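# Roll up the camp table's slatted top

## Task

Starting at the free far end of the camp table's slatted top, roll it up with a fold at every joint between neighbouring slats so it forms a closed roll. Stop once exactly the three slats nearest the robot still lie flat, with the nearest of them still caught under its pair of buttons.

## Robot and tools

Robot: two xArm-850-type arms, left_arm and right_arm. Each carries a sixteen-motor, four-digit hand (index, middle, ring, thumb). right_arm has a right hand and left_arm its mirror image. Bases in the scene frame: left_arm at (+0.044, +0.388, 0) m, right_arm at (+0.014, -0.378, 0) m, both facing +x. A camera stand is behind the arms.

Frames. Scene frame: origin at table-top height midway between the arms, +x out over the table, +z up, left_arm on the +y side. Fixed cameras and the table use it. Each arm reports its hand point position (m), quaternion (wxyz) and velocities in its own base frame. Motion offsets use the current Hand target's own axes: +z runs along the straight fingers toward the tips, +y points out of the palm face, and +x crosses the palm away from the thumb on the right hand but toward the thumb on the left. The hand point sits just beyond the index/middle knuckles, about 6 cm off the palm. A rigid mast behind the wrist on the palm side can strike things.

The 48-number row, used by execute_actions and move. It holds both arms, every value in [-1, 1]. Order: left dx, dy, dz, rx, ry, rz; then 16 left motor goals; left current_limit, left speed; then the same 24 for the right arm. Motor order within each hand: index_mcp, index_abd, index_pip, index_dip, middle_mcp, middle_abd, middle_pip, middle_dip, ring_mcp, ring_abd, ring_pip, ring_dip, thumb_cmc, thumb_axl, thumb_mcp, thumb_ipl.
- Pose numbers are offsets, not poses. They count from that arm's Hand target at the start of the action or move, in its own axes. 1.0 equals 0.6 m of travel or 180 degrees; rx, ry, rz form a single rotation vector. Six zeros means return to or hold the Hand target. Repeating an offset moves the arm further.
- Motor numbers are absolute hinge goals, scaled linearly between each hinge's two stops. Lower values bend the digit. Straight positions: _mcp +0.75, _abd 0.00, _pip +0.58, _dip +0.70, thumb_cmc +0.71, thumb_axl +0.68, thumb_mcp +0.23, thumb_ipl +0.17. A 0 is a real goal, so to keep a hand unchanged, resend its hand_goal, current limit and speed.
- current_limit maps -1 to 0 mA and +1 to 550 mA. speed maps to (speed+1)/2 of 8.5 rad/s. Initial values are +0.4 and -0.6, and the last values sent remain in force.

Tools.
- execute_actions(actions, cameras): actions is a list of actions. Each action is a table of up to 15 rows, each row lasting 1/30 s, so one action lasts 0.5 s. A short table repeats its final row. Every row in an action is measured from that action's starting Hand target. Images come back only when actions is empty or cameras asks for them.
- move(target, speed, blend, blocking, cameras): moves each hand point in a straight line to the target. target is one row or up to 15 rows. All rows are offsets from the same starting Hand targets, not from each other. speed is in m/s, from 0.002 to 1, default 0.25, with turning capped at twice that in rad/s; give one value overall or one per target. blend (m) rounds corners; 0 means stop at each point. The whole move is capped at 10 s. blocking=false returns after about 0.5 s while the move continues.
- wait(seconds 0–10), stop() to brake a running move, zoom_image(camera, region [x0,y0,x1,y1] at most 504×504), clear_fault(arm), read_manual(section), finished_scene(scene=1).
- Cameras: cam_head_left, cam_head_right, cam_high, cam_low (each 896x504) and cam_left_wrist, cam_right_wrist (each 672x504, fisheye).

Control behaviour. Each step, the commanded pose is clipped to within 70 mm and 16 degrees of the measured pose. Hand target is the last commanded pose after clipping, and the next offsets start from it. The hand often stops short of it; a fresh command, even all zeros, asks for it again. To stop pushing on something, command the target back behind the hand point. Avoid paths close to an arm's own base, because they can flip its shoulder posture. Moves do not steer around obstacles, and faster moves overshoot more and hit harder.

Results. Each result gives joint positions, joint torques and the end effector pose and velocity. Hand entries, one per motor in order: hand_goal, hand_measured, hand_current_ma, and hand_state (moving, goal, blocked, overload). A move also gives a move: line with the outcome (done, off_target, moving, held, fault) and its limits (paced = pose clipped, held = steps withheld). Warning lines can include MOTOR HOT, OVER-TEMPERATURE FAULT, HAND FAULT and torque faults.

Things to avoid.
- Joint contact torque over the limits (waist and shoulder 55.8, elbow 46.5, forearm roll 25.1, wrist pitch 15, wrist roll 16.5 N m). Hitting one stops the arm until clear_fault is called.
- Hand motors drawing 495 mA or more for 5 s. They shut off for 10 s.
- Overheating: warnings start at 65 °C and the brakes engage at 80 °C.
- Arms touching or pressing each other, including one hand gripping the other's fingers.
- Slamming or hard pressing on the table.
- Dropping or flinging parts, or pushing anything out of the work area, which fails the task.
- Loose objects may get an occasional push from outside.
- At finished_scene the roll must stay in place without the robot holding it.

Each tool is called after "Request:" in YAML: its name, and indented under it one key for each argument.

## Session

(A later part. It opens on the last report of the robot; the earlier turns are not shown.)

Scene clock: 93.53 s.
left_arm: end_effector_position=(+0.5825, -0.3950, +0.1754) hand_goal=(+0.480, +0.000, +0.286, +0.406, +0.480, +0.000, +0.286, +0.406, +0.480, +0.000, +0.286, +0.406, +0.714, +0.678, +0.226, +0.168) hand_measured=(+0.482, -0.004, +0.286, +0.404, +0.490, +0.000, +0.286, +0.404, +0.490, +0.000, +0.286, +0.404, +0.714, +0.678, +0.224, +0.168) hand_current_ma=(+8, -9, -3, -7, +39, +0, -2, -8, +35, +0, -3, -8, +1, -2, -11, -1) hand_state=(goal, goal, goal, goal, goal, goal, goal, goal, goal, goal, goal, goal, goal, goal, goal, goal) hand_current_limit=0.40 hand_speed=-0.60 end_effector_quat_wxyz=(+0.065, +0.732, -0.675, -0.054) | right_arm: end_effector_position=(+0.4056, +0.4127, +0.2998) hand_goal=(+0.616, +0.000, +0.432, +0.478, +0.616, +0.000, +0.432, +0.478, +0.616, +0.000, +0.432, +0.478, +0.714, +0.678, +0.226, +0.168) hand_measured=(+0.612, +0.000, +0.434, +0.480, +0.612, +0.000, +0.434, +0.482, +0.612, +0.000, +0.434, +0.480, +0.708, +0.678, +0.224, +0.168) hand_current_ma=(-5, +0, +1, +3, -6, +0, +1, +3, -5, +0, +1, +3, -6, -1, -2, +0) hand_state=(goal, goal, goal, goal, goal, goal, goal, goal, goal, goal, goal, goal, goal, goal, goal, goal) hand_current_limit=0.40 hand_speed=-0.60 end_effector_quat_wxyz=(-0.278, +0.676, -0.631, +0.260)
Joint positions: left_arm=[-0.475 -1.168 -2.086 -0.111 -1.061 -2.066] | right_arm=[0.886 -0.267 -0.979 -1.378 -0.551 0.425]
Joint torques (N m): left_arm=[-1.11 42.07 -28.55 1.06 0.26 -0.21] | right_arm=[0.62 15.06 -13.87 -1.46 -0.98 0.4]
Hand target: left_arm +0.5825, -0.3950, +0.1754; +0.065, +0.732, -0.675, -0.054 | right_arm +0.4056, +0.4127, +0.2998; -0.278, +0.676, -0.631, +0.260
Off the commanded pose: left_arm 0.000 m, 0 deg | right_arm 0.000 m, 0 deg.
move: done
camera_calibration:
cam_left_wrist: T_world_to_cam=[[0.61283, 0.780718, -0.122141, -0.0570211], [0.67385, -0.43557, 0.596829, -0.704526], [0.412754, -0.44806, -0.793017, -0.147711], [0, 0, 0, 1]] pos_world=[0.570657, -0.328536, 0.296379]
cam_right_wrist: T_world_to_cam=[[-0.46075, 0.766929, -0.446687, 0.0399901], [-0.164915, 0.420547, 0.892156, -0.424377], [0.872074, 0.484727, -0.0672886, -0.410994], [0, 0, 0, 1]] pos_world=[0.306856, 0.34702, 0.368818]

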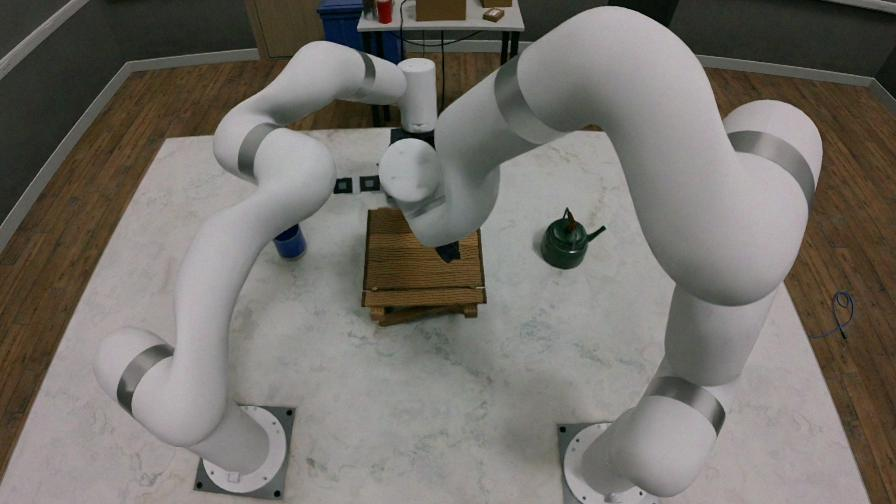

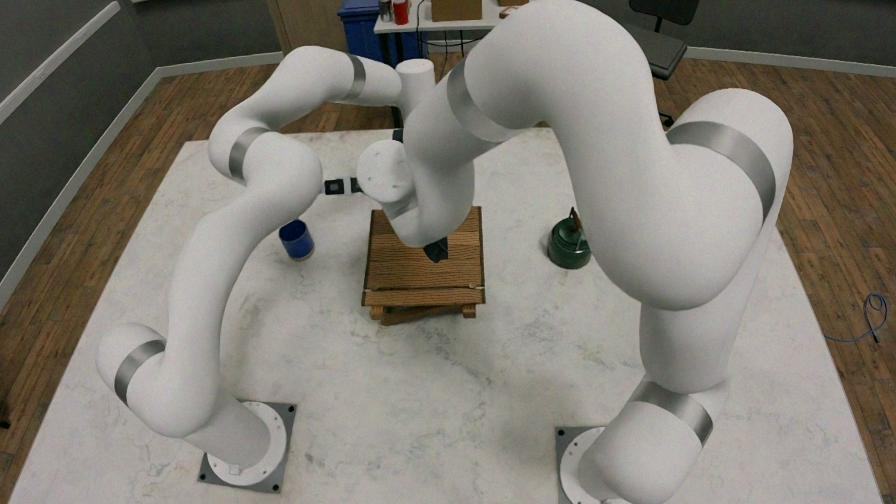

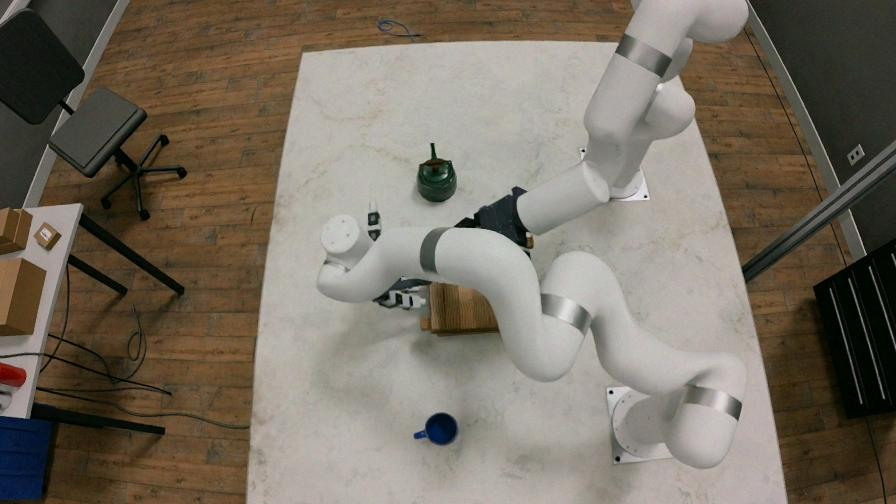

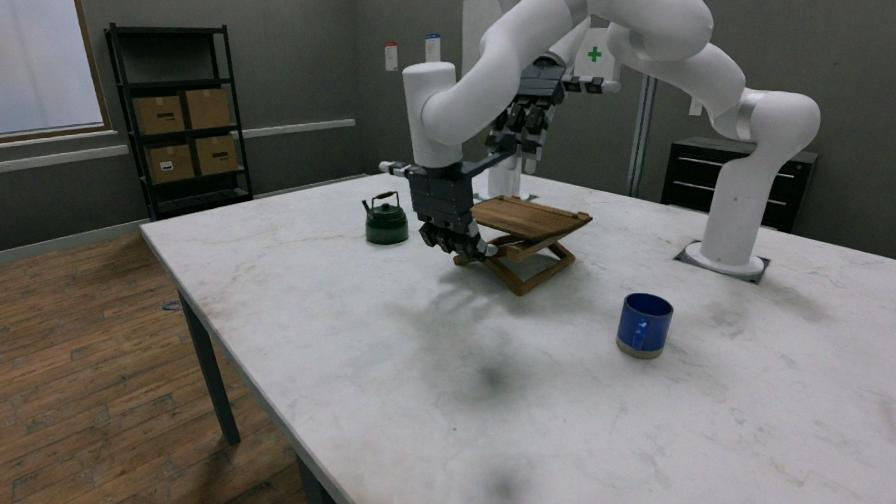

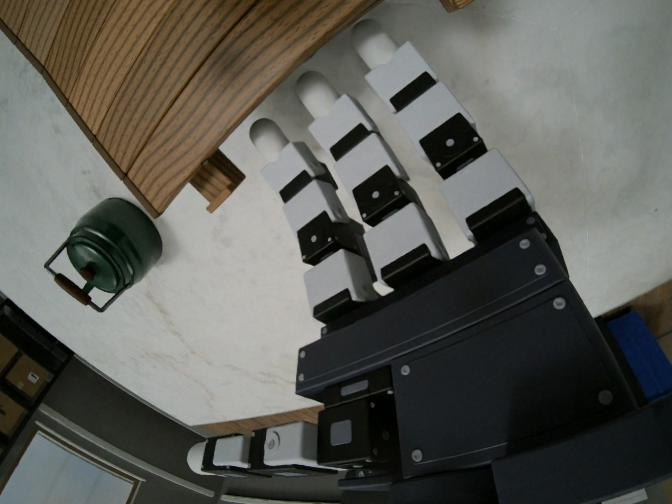

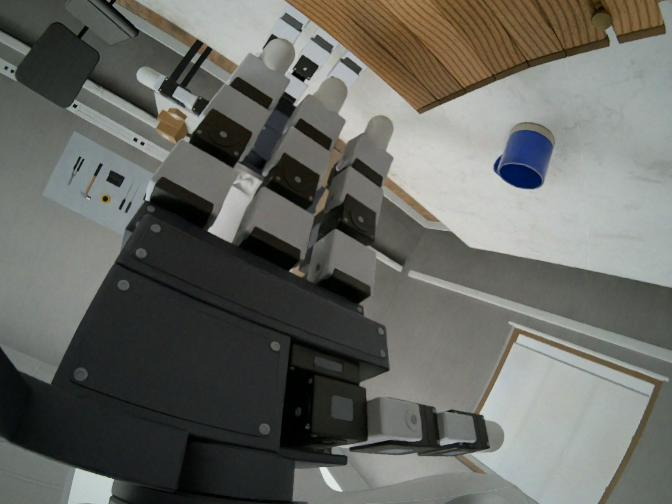

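Request:
move:
  target: [0,0,0,0,0,0,0.479,0,0.285,0.406,0.479,0,0.285,0.406,0.479,0,0.285,0.406,0.714,0.678,0.226,0.168,0.4,-0.6,0.243,0.023,-0.141,0,0,0,0.616,0,0.431,0.478,0.616,0,0.431,0.478,0.616,0,0.431,0.478,0.714,0.678,0.226,0.168,0.4,-0.6]
  speed: 0.25

Request:
move:
  target:
    - [0.006,-0.007,-0.254,0,0,0,0.479,0,0.285,0.406,0.479,0,0.285,0.406,0.479,0,0.285,0.406,0.714,0.678,0.226,0.168,0.4,-0.6,0,0,0,0,0,0,0.616,0,0.431,0.478,0.616,0,0.431,0.478,0.616,0,0.431,0.478,0.714,0.678,0.226,0.168,0.4,-0.6]
    - [-0.444,0.052,-0.256,0.0447,0.0397,-0.4936,0.479,0,0.285,0.406,0.479,0,0.285,0.406,0.479,0,0.285,0.406,0.714,0.678,0.226,0.168,0.4,-0.6,0,0,0,0,0,0,0.616,0,0.431,0.478,0.616,0,0.431,0.478,0.616,0,0.431,0.478,0.714,0.678,0.226,0.168,0.4,-0.6]
  speed: 0.25
  blend: 0.03
  cameras: ["all"]

Scene clock: 105.60 s.
left_arm: end_effector_position=(+0.5825, -0.3950, +0.1754) hand_goal=(+0.480, +0.000, +0.286, +0.406, +0.480, +0.000, +0.286, +0.406, +0.480, +0.000, +0.286, +0.406, +0.714, +0.678, +0.226, +0.168) hand_measured=(+0.482, -0.004, +0.286, +0.404, +0.490, +0.000, +0.286, +0.404, +0.490, +0.000, +0.286, +0.404, +0.714, +0.678, +0.224, +0.168) hand_current_ma=(+8, -9, -3, -7, +39, +0, -2, -8, +35, +0, -3, -8, +1, -2, -11, -1) hand_state=(goal, goal, goal, goal, goal, goal, goal, goal, goal, goal, goal, goal, goal, goal, goal, goal) hand_current_limit=0.40 hand_speed=-0.60 end_effector_quat_wxyz=(+0.065, +0.732, -0.675, -0.054) | right_arm: end_effector_position=(+0.3463, +0.2625, +0.3500) hand_goal=(+0.616, +0.000, +0.432, +0.478, +0.616, +0.000, +0.432, +0.478, +0.616, +0.000, +0.432, +0.478, +0.714, +0.678, +0.226, +0.168) hand_measured=(+0.612, +0.000, +0.434, +0.480, +0.612, +0.000, +0.434, +0.482, +0.612, +0.000, +0.434, +0.480, +0.708, +0.678, +0.224, +0.168) hand_current_ma=(-5, +0, +1, +3, -6, +0, +1, +3, -5, +0, +1, +3, -6, -1, -2, +0) hand_state=(goal, goal, goal, goal, goal, goal, goal, goal, goal, goal, goal, goal, goal, goal, goal, goal) hand_current_limit=0.40 hand_speed=-0.60 end_effector_quat_wxyz=(-0.278, +0.676, -0.631, +0.260)
Joint positions: left_arm=[-0.475 -1.168 -2.086 -0.111 -1.061 -2.066] | right_arm=[0.744 0.178 -0.64 -1.258 -0.481 0.168]
Joint torques (N m): left_arm=[-0.83 42.33 -28.46 1.34 0.24 -0.12] | right_arm=[-5.63 9.88 -13.74 0.86 0.77 -0.08]
Hand target: left_arm +0.5825, -0.3950, +0.1754; +0.065, +0.732, -0.675, -0.054 | right_arm +0.3463, +0.2625, +0.3500; -0.278, +0.676, -0.631, +0.260
Off the commanded pose: left_arm 0.000 m, 0 deg | right_arm 0.000 m, 0 deg.
move: done

Scene clock: 110.00 s.
left_arm: end_effector_position=(+0.5558, -0.1284, +0.3296) hand_goal=(+0.480, +0.000, +0.286, +0.406, +0.480, +0.000, +0.286, +0.406, +0.480, +0.000, +0.286, +0.406, +0.714, +0.678, +0.226, +0.168) hand_measured=(+0.482, -0.004, +0.286, +0.404, +0.490, +0.000, +0.286, +0.404, +0.488, +0.000, +0.286, +0.404, +0.714, +0.678, +0.224, +0.168) hand_current_ma=(+8, -9, -2, -7, +38, +0, -2, -8, +34, +0, -3, -8, +1, -2, -11, -1) hand_state=(goal, goal, goal, goal, goal, goal, goal, goal, goal, goal, goal, goal, goal, goal, goal, goal) hand_current_limit=0.40 hand_speed=-0.60 end_effector_quat_wxyz=(+0.000, +0.999, +0.032, +0.000) | right_arm: end_effector_position=(+0.3463, +0.2625, +0.3500) hand_goal=(+0.616, +0.000, +0.432, +0.478, +0.616, +0.000, +0.432, +0.478, +0.616, +0.000, +0.432, +0.478, +0.714, +0.678, +0.226, +0.168) hand_measured=(+0.612, +0.000, +0.434, +0.480, +0.612, +0.000, +0.434, +0.482, +0.612, +0.000, +0.434, +0.480, +0.708, +0.678, +0.224, +0.168) hand_current_ma=(-5, +0, +1, +3, -6, +0, +1, +3, -5, +0, +1, +3, -6, -1, -2, +0) hand_state=(goal, goal, goal, goal, goal, goal, goal, goal, goal, goal, goal, goal, goal, goal, goal, goal) hand_current_limit=0.40 hand_speed=-0.60 end_effector_quat_wxyz=(-0.278, +0.676, -0.631, +0.260)
Joint positions: left_arm=[-0.085 -0.308 -1.115 -0.001 -0.808 -3.291] | right_arm=[0.744 0.178 -0.64 -1.257 -0.481 0.168]
Joint torques (N m): left_arm=[2.45 23.05 -28.09 1.65 0.61 -0.29] | right_arm=[-2.6 9.86 -14.76 0.61 0.77 -0.13]
Hand target: left_arm +0.5558, -0.1284, +0.3296; +0.000, +0.999, +0.032, +0.000 | right_arm +0.3463, +0.2625, +0.3500; -0.278, +0.676, -0.631, +0.260
Off the commanded pose: left_arm 0.000 m, 0 deg | right_arm 0.000 m, 0 deg.
move: done
camera_calibration:
cam_left_wrist: T_world_to_cam=[[-0.772005, 0.635616, 0.000175932, 0.480758], [0.459808, 0.55828, 0.69058, -0.446721], [0.438846, 0.533212, -0.723256, 0.193537], [0, 0, 0, 1]] pos_world=[0.491621, -0.159378, 0.448389]
cam_right_wrist: T_world_to_cam=[[-0.460742, 0.766909, -0.44673, 0.150349], [-0.164938, 0.420583, 0.892135, -0.415858], [0.872073, 0.484727, -0.0672878, -0.28309], [0, 0, 0, 1]] pos_world=[0.247556, 0.19682, 0.419118]

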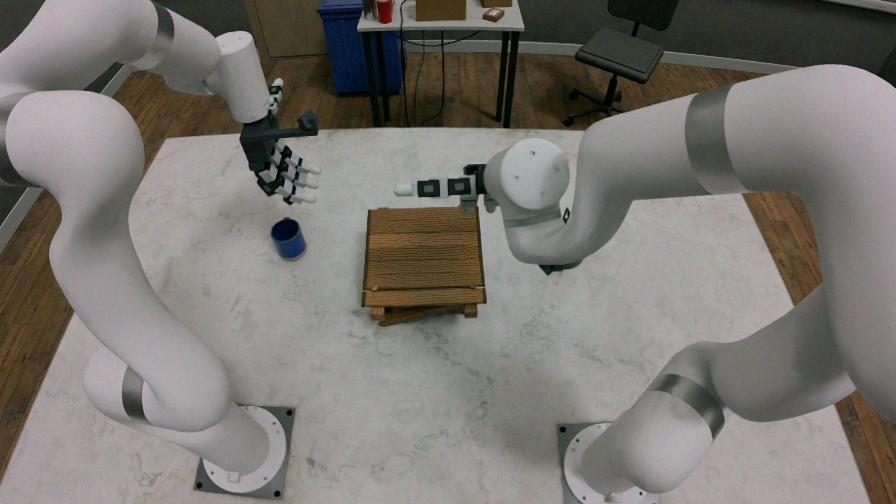

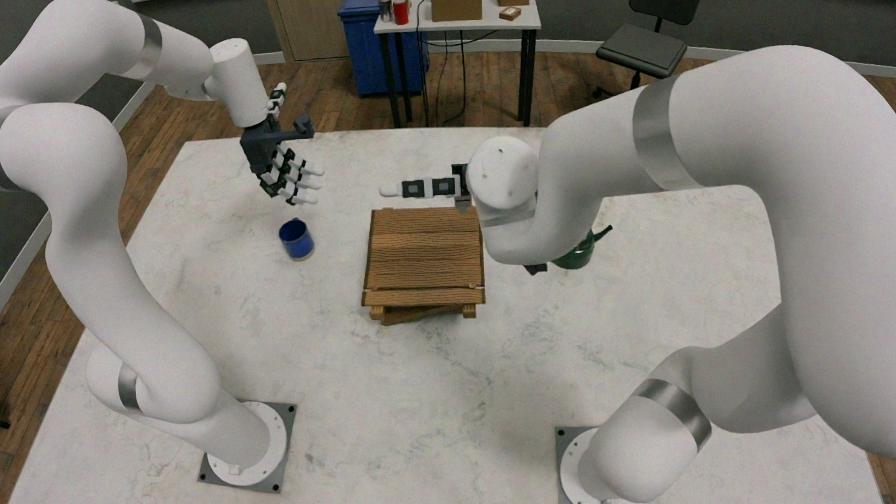

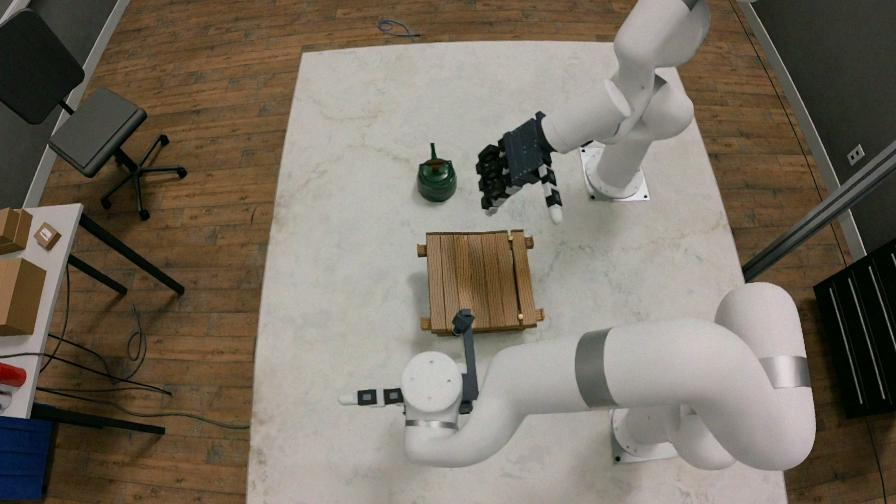

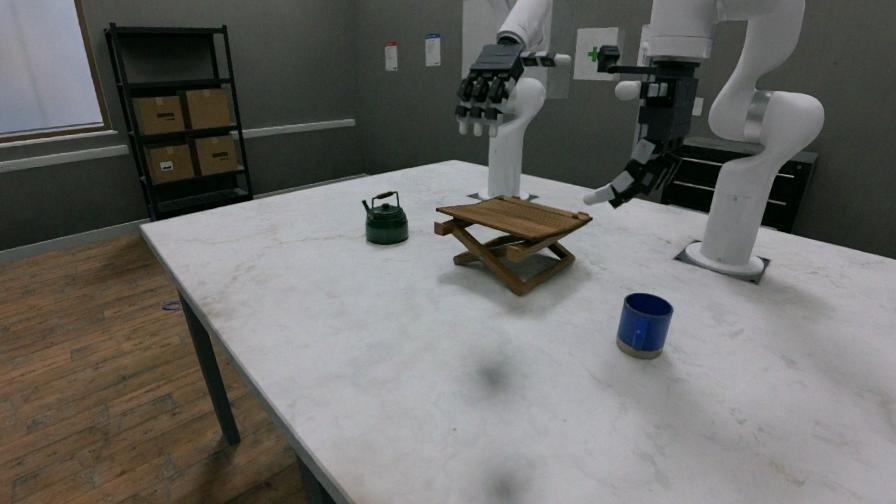

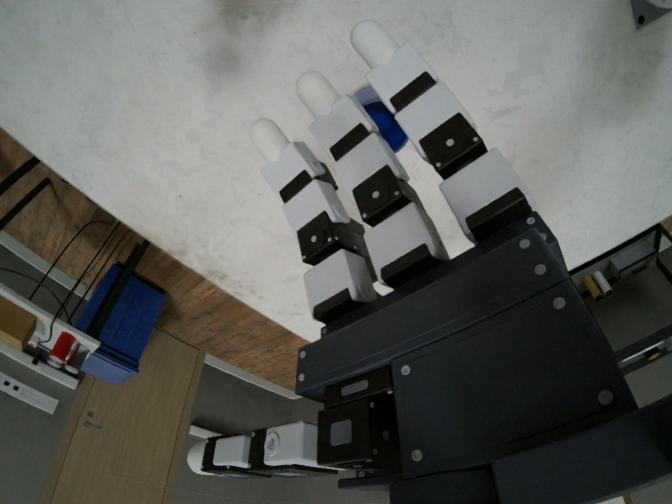

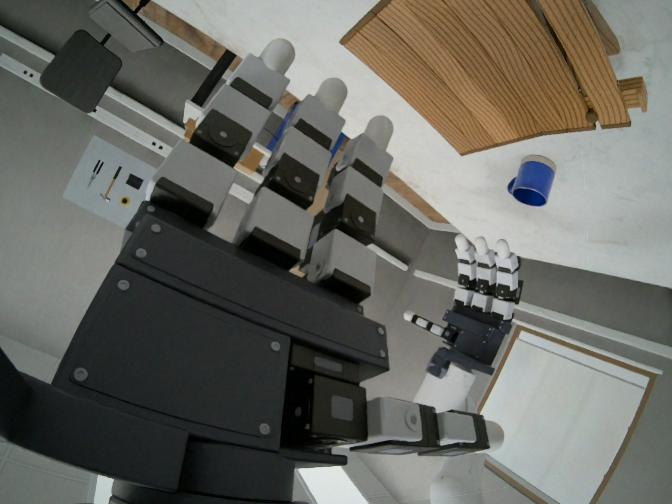

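Request:
zoom_image:
  camera: "cam_high"
  region: [400, 215, 560, 345]

Request:
zoom_image:
  camera: "cam_head_left"
  region: [340, 180, 520, 340]

Request:
zoom_image:
  camera: "cam_low"
  region: [430, 180, 600, 300]

Scaled by 3.150 from the camera's 896x504 image, which has a finer 1280x720 frame.

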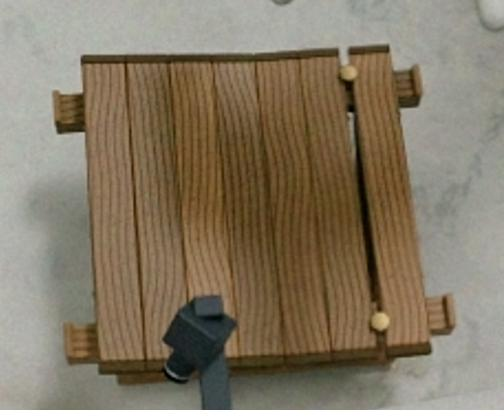

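Scaled by 2.800 from the camera's 896x504 image, which has a finer 1280x720 frame.

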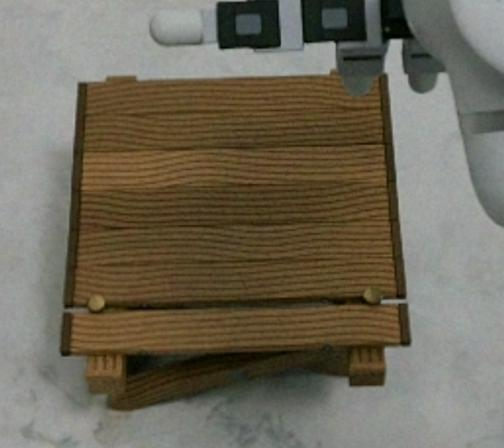

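Scaled by 2.965 from the camera's 896x504 image, which has a finer 1280x720 frame.

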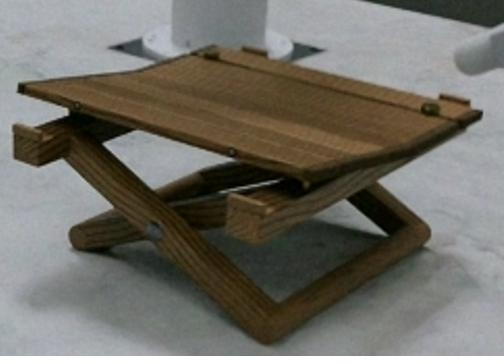

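Request:
move:
  target: [-0.1733,0.2838,0.066,0,0,0,0.616,0,0.431,0.478,0.616,0,0.431,0.478,0.616,0,0.431,0.478,0.714,0.678,0.226,0.168,0.4,-0.6,0.0796,-0.205,0.2757,-0.193,0.1968,0.4785,0.616,0,-0.153,0.261,0.89,0,-0.883,-0.754,0.89,0,-0.883,-0.754,0.714,0.678,0.226,0.168,0.4,-0.6]
  speed: 0.25
  cameras: ["all"]

Scene clock: 127.90 s.
left_arm: end_effector_position=(+0.4631, -0.3051, +0.2902) hand_goal=(+0.616, +0.000, +0.432, +0.478, +0.616, +0.000, +0.432, +0.478, +0.616, +0.000, +0.432, +0.478, +0.714, +0.678, +0.226, +0.168) hand_measured=(+0.614, -0.004, +0.430, +0.476, +0.614, +0.000, +0.430, +0.476, +0.614, +0.000, +0.430, +0.476, +0.714, +0.678, +0.224, +0.168) hand_current_ma=(-3, -9, -6, -7, -4, +0, -6, -9, -3, +0, -7, -8, +1, -2, -11, -1) hand_state=(goal, goal, goal, goal, goal, goal, goal, goal, goal, goal, goal, goal, goal, goal, goal, goal) hand_current_limit=0.40 hand_speed=-0.60 end_effector_quat_wxyz=(+0.000, +0.999, +0.032, +0.000) | right_arm: end_effector_position=(+0.5528, +0.2287, +0.3191) hand_goal=(+0.616, +0.000, -0.152, +0.262, +0.890, +0.000, -0.882, -0.754, +0.890, +0.000, -0.882, -0.754, +0.714, +0.678, +0.226, +0.168) hand_measured=(+0.616, +0.000, -0.148, +0.266, +0.886, +0.000, -0.876, -0.750, +0.886, +0.000, -0.876, -0.752, +0.712, +0.678, +0.224, +0.168) hand_current_ma=(+0, +0, +4, +3, -4, +0, +8, +3, -4, +0, +8, +3, -3, -1, -3, +0) hand_state=(goal, goal, goal, goal, goal, goal, goal, goal, goal, goal, goal, goal, goal, goal, goal, goal) hand_current_limit=0.40 hand_speed=-0.60 end_effector_quat_wxyz=(+0.000, -0.023, +1.000, +0.001)
Joint positions: left_arm=[-0.471 -0.259 -0.955 -0.001 -0.696 -3.677] | right_arm=[0.261 -0.373 -1.176 0.002 -0.802 0.212]
Joint torques (N m): left_arm=[-2.86 17.66 -27.06 1.36 0.64 -0.19] | right_arm=[-3.41 16.73 -13.96 2.23 -0.24 0.35]
Hand target: left_arm +0.4631, -0.3051, +0.2902; +0.000, +0.999, +0.032, +0.000 | right_arm +0.5528, +0.2287, +0.3191; +0.000, -0.023, +1.000, +0.001
Off the commanded pose: left_arm 0.000 m, 0 deg | right_arm 0.000 m, 0 deg.
move: done
camera_calibration:
cam_left_wrist: T_world_to_cam=[[-0.772032, 0.635583, 0.000221669, 0.521495], [0.459783, 0.558251, 0.69062, -0.278257], [0.438822, 0.533283, -0.723218, 0.299958], [0, 0, 0, 1]] pos_world=[0.398921, -0.336079, 0.408989]
cam_right_wrist: T_world_to_cam=[[0.766882, 0.641095, -0.0298141, -0.525317], [0.455941, -0.511529, 0.728324, -0.417692], [0.451674, -0.572132, -0.684584, 0.222146], [0, 0, 0, 1]] pos_world=[0.492962, 0.250214, 0.44063]

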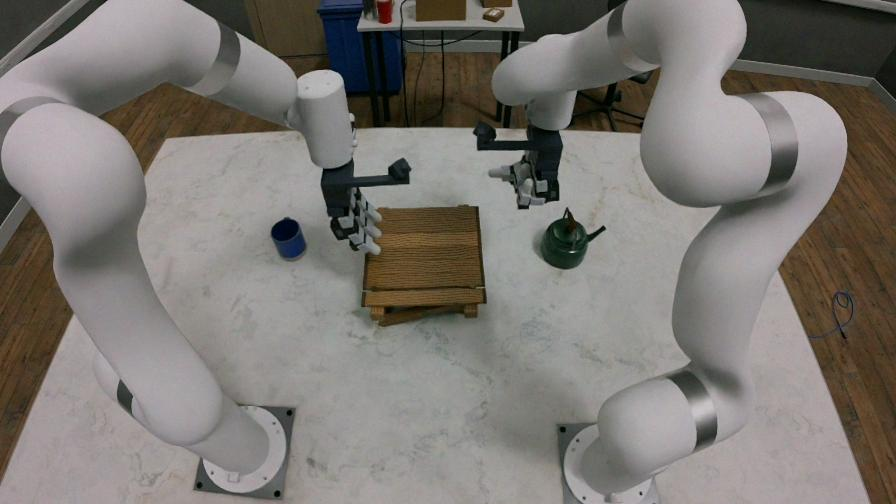

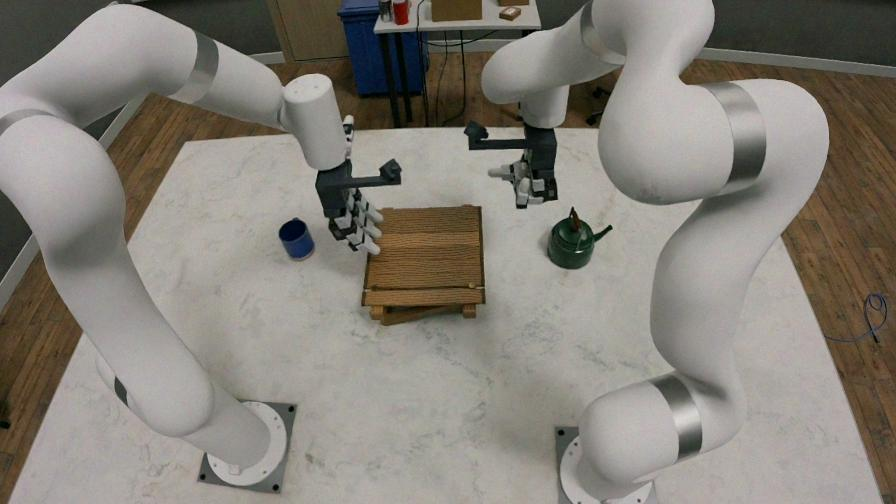

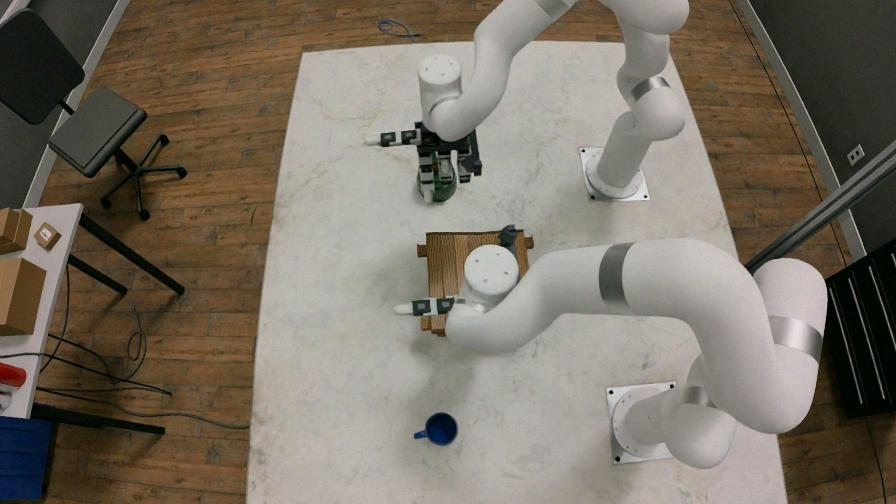

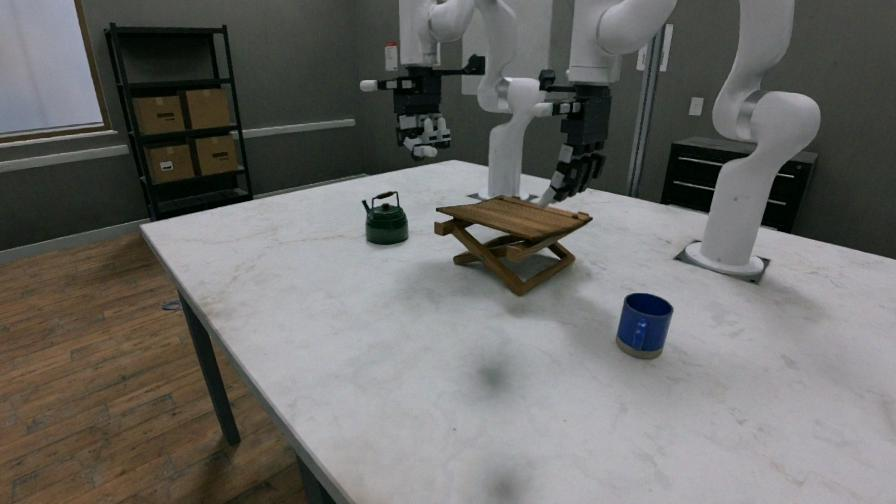

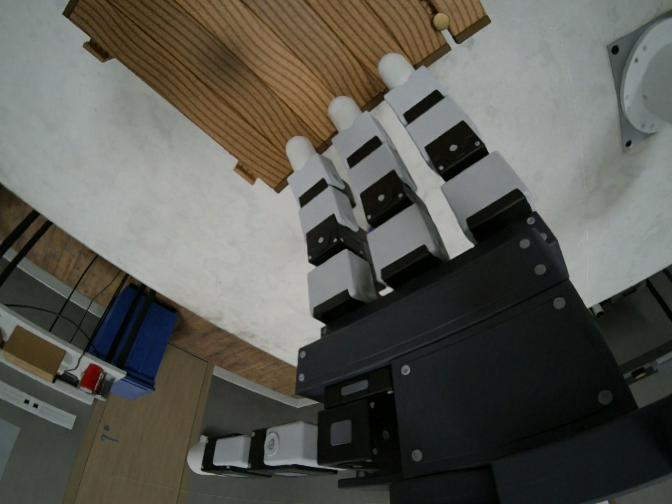

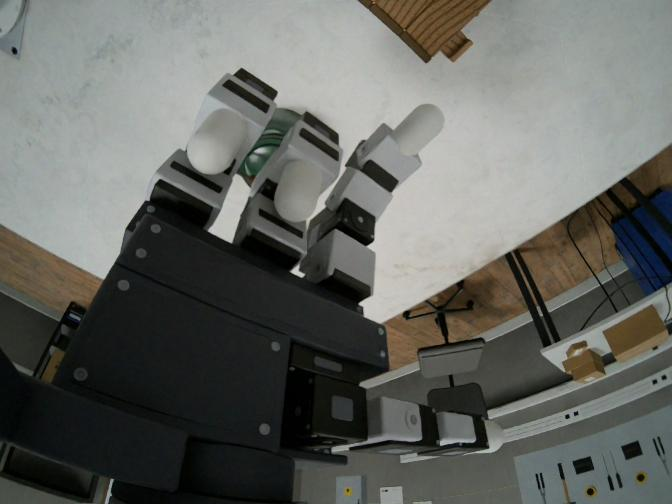

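Request:
move:
  target: [0,0,0.0467,0,0,0,0.616,0,0.431,0.478,0.616,0,0.431,0.478,0.616,0,0.431,0.478,0.714,0.678,0.226,0.168,0.7,-0.6,0,0.0188,0.198,0,0,0,0.616,0,-0.153,0.261,0.89,0,-0.883,-0.754,0.89,0,-0.883,-0.754,0.714,0.678,0.226,0.168,0.7,-0.6]
  speed: 0.12
  cameras: ["all"]

Request:
zoom_image:
  camera: "cam_low"
  region: [380, 140, 620, 300]

Scene clock: 130.70 s.
left_arm: end_effector_position=(+0.4631, -0.3051, +0.2622) hand_goal=(+0.616, +0.000, +0.432, +0.478, +0.616, +0.000, +0.432, +0.478, +0.616, +0.000, +0.432, +0.478, +0.714, +0.678, +0.226, +0.168) hand_measured=(+0.614, -0.004, +0.430, +0.476, +0.614, +0.000, +0.430, +0.476, +0.614, +0.000, +0.430, +0.476, +0.714, +0.678, +0.224, +0.168) hand_current_ma=(-3, -9, -6, -7, -4, +0, -6, -9, -3, +0, -7, -8, +1, -2, -11, -1) hand_state=(goal, goal, goal, goal, goal, goal, goal, goal, goal, goal, goal, goal, goal, goal, goal, goal) hand_current_limit=0.70 hand_speed=-0.60 end_effector_quat_wxyz=(+0.000, +0.999, +0.032, +0.000) | right_arm: end_effector_position=(+0.5523, +0.2401, +0.2003) hand_goal=(+0.616, +0.000, -0.152, +0.262, +0.890, +0.000, -0.882, -0.754, +0.890, +0.000, -0.882, -0.754, +0.714, +0.678, +0.226, +0.168) hand_measured=(+0.616, +0.000, -0.148, +0.266, +0.886, +0.000, -0.876, -0.750, +0.886, +0.000, -0.876, -0.752, +0.712, +0.678, +0.224, +0.168) hand_current_ma=(+0, +0, +4, +3, -4, +0, +8, +3, -4, +0, +8, +3, -3, -1, -3, +0) hand_state=(goal, goal, goal, goal, goal, goal, goal, goal, goal, goal, goal, goal, goal, goal, goal, goal) hand_current_limit=0.70 hand_speed=-0.60 end_effector_quat_wxyz=(+0.000, -0.023, +1.000, +0.001)
Joint positions: left_arm=[-0.471 -0.3 -0.933 -0.001 -0.634 -3.677] | right_arm=[0.281 -0.538 -1.106 0.003 -0.567 0.232]
Joint torques (N m): left_arm=[-1.59 18.49 -26.55 -0.02 0.62 0.16] | right_arm=[0.12 20.52 -12.62 1.42 0.91 0.47]
Hand target: left_arm +0.4631, -0.3051, +0.2622; +0.000, +0.999, +0.032, +0.000 | right_arm +0.5523, +0.2401, +0.2003; +0.000, -0.023, +1.000, +0.001
Off the commanded pose: left_arm 0.000 m, 0 deg | right_arm 0.000 m, 0 deg.
move: done
camera_calibration:
cam_left_wrist: T_world_to_cam=[[-0.772032, 0.635583, 0.000221669, 0.521501], [0.459783, 0.558251, 0.69062, -0.25892], [0.438822, 0.533283, -0.723218, 0.279708], [0, 0, 0, 1]] pos_world=[0.398921, -0.336079, 0.380989]
cam_right_wrist: T_world_to_cam=[[0.767008, 0.64094, -0.0299177, -0.535769], [0.455913, -0.511592, 0.728297, -0.325141], [0.451489, -0.57225, -0.684608, 0.147763], [0, 0, 0, 1]] pos_world=[0.492462, 0.261614, 0.32193]

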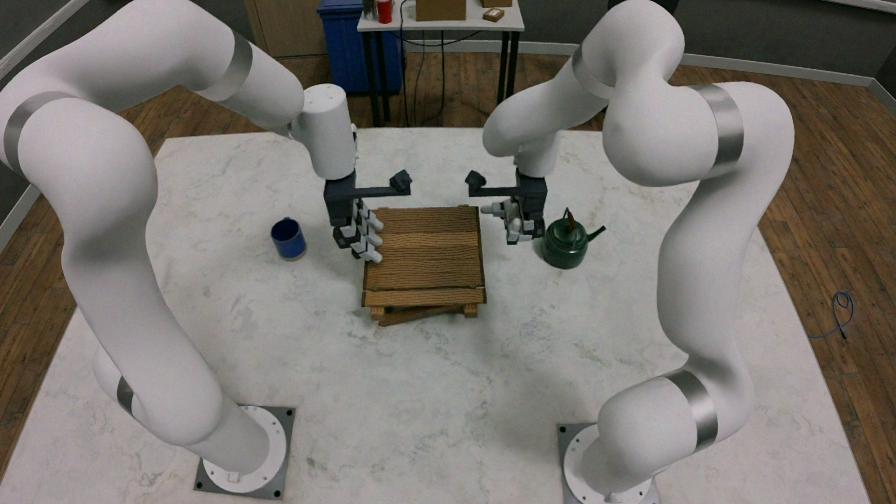

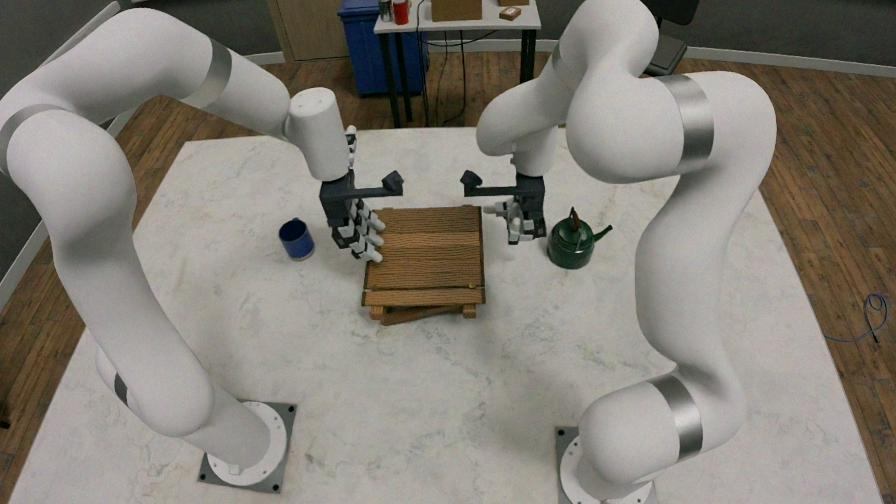

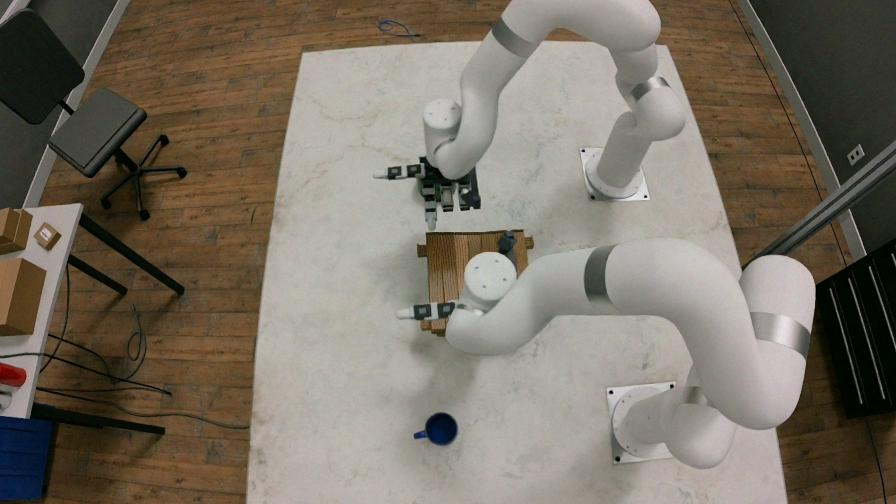

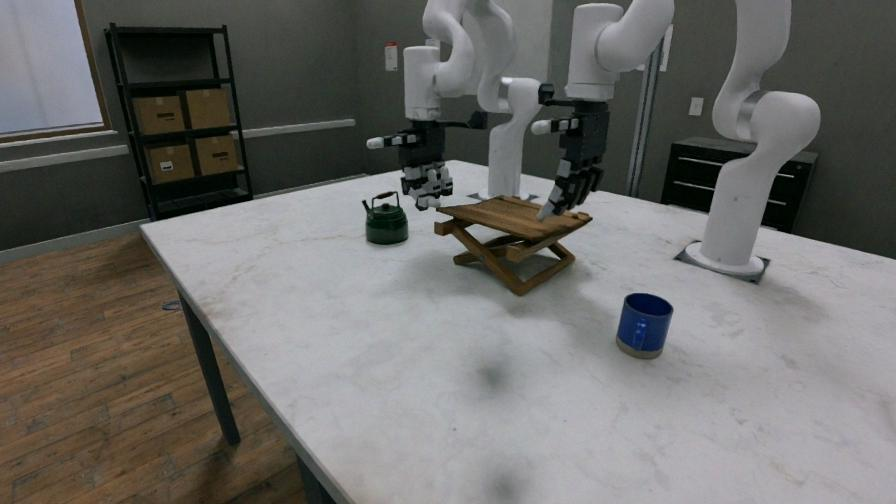

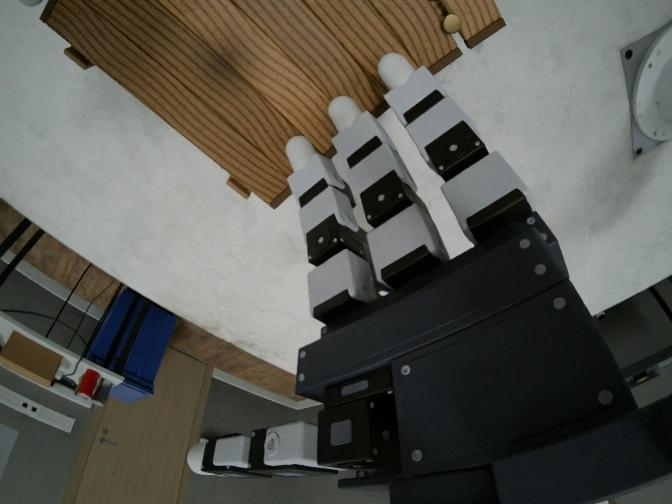

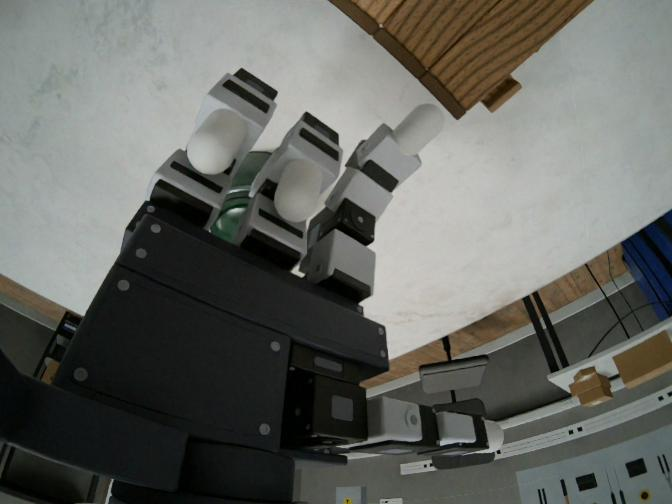

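Scaled by 2.100 from the camera's 896x504 image, which has a finer 1280x720 frame.

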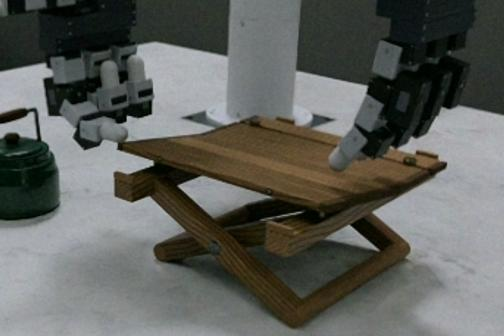

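Request:
zoom_image:
  camera: "cam_left_wrist"
  region: [200, 20, 500, 240]

Request:
zoom_image:
  camera: "cam_right_wrist"
  region: [300, 0, 560, 200]

Scaled by 1.680 from the camera's 672x504 image, which has a finer 960x720 frame.

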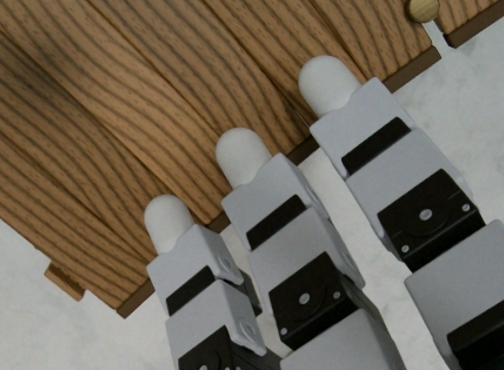

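Scaled by 1.938 from the camera's 672x504 image, which has a finer 960x720 frame.

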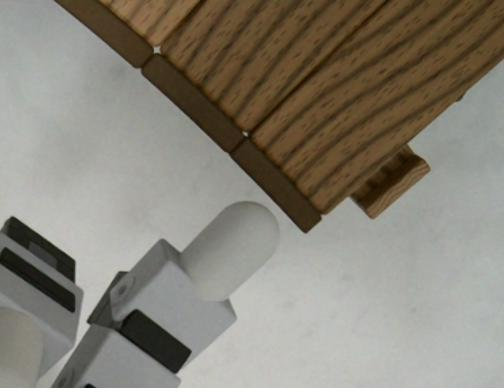

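Request:
move:
  target:
    - [0,0,0.0133,0,0,0,0.616,0,0.431,0.478,0.616,0,0.431,0.478,0.616,0,0.431,0.478,0.714,0.678,0.226,0.168,0.7,-0.6,0,0,0.0305,0,0,0,0.616,0,-0.153,0.261,0.89,0,-0.883,-0.754,0.89,0,-0.883,-0.754,0.714,0.678,0.226,0.168,0.7,-0.6]
    - [0,0,0.0133,0,0,0,0.616,0,0.431,0.478,0.616,0,0.431,0.478,0.616,0,0.431,0.478,0.714,0.678,0.226,0.168,0.7,-0.6,0,0.0583,0.0305,0,0,0,0.616,0,-0.153,0.261,0.89,0,-0.883,-0.754,0.89,0,-0.883,-0.754,0.714,0.678,0.226,0.168,0.7,-0.6]
  speed: 0.08
  cameras: ["cam_head_left","cam_low","cam_left_wrist","cam_right_wrist"]

Request:
zoom_image:
  camera: "cam_low"
  region: [400, 160, 610, 300]

Request:
zoom_image:
  camera: "cam_right_wrist"
  region: [300, 0, 560, 200]

Scene clock: 135.10 s.
left_arm: end_effector_position=(+0.4631, -0.3051, +0.2542) hand_goal=(+0.616, +0.000, +0.432, +0.478, +0.616, +0.000, +0.432, +0.478, +0.616, +0.000, +0.432, +0.478, +0.714, +0.678, +0.226, +0.168) hand_measured=(+0.614, -0.004, +0.430, +0.476, +0.614, +0.000, +0.430, +0.476, +0.614, +0.000, +0.430, +0.476, +0.714, +0.678, +0.224, +0.168) hand_current_ma=(-3, -9, -6, -7, -4, +0, -6, -9, -3, +0, -7, -8, +1, -2, -11, -1) hand_state=(goal, goal, goal, goal, goal, goal, goal, goal, goal, goal, goal, goal, goal, goal, goal, goal) hand_current_limit=0.70 hand_speed=-0.60 end_effector_quat_wxyz=(+0.000, +0.999, +0.032, +0.000) | right_arm: end_effector_position=(+0.5507, +0.2750, +0.1820) hand_goal=(+0.616, +0.000, -0.152, +0.262, +0.890, +0.000, -0.882, -0.754, +0.890, +0.000, -0.882, -0.754, +0.714, +0.678, +0.226, +0.168) hand_measured=(+0.654, +0.002, -0.132, +0.268, +0.888, +0.000, -0.876, -0.752, +0.888, +0.000, -0.876, -0.752, +0.712, +0.678, +0.224, +0.168) hand_current_ma=(+93, +2, +36, +8, -3, +0, +8, +3, -3, +0, +8, +3, -3, -1, -3, +0) hand_state=(blocked, goal, goal, goal, goal, goal, goal, goal, goal, goal, goal, goal, goal, goal, goal, goal) hand_current_limit=0.70 hand_speed=-0.60 end_effector_quat_wxyz=(+0.000, -0.023, +1.000, +0.001)
Joint positions: left_arm=[-0.471 -0.312 -0.928 -0.001 -0.616 -3.677] | right_arm=[0.341 -0.586 -1.13 0.003 -0.543 0.292]
Joint torques (N m): left_arm=[-1.49 17.84 -25.63 -0.16 0.77 0.05] | right_arm=[1.55 21.11 -13.12 0 -0.43 0.5]
Hand target: left_arm +0.4631, -0.3051, +0.2542; +0.000, +0.999, +0.032, +0.000 | right_arm +0.5507, +0.2751, +0.1820; +0.000, -0.023, +1.000, +0.001
Off the commanded pose: left_arm 0.000 m, 0 deg | right_arm 0.000 m, 0 deg.
move: done
camera_calibration:
cam_left_wrist: T_world_to_cam=[[-0.772032, 0.635583, 0.000221669, 0.521503], [0.459783, 0.558251, 0.69062, -0.253395], [0.438822, 0.533283, -0.723218, 0.273922], [0, 0, 0, 1]] pos_world=[0.398921, -0.336079, 0.372989]
cam_right_wrist: T_world_to_cam=[[0.766977, 0.640979, -0.0298736, -0.557468], [0.45597, -0.511662, 0.728212, -0.293211], [0.451484, -0.572144, -0.6847, 0.155928], [0, 0, 0, 1]] pos_world=[0.490862, 0.296514, 0.30363]
Images, in order (width x height): cam_head_left 896x504, cam_low 896x504, cam_left_wrist 672x504, cam_right_wrist 672x504.

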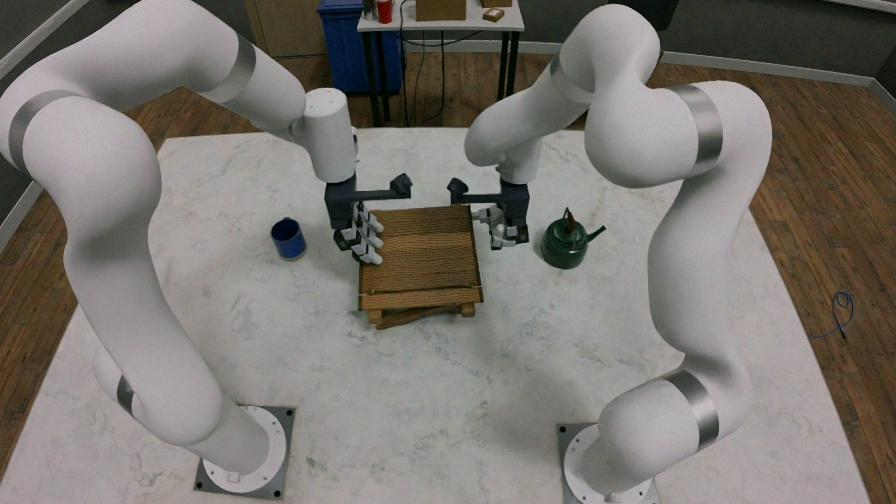

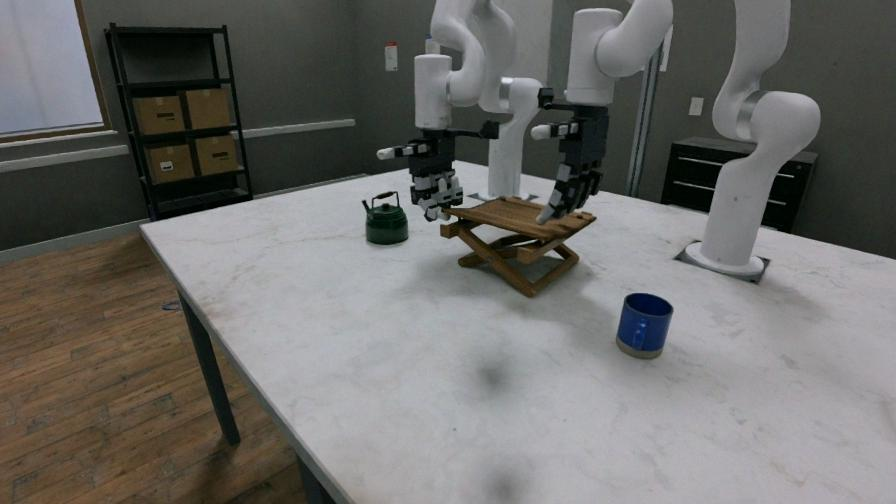

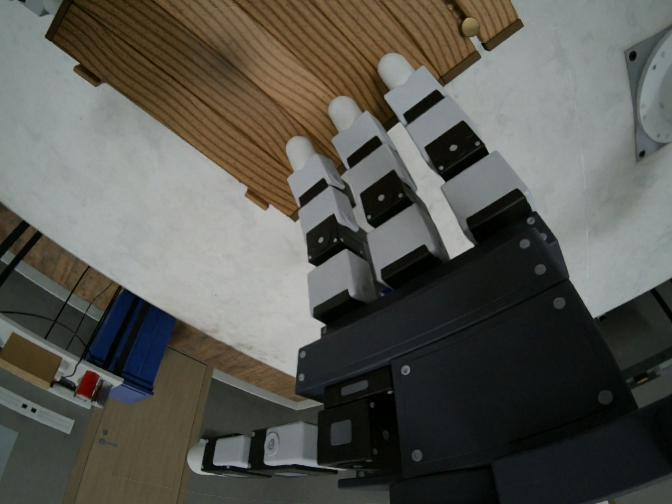

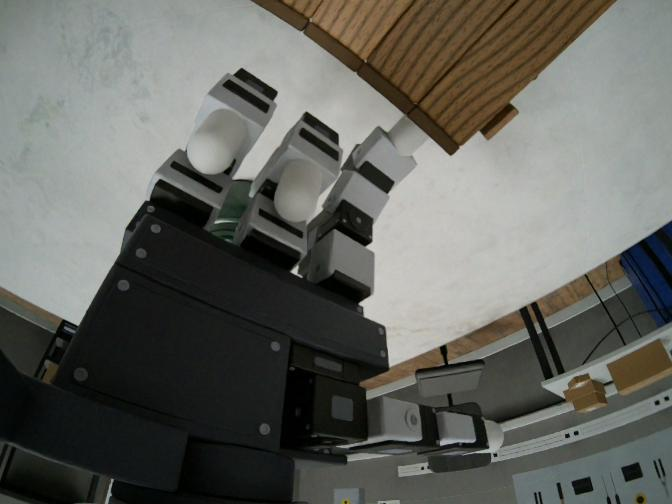

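Scaled by 2.400 from the camera's 896x504 image, which has a finer 1280x720 frame.

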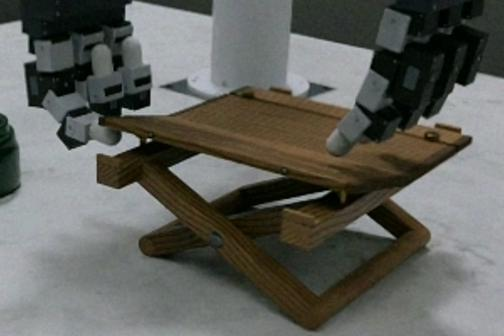

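Scaled by 1.938 from the camera's 672x504 image, which has a finer 960x720 frame.

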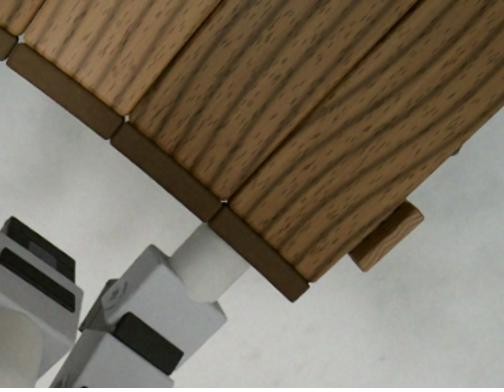

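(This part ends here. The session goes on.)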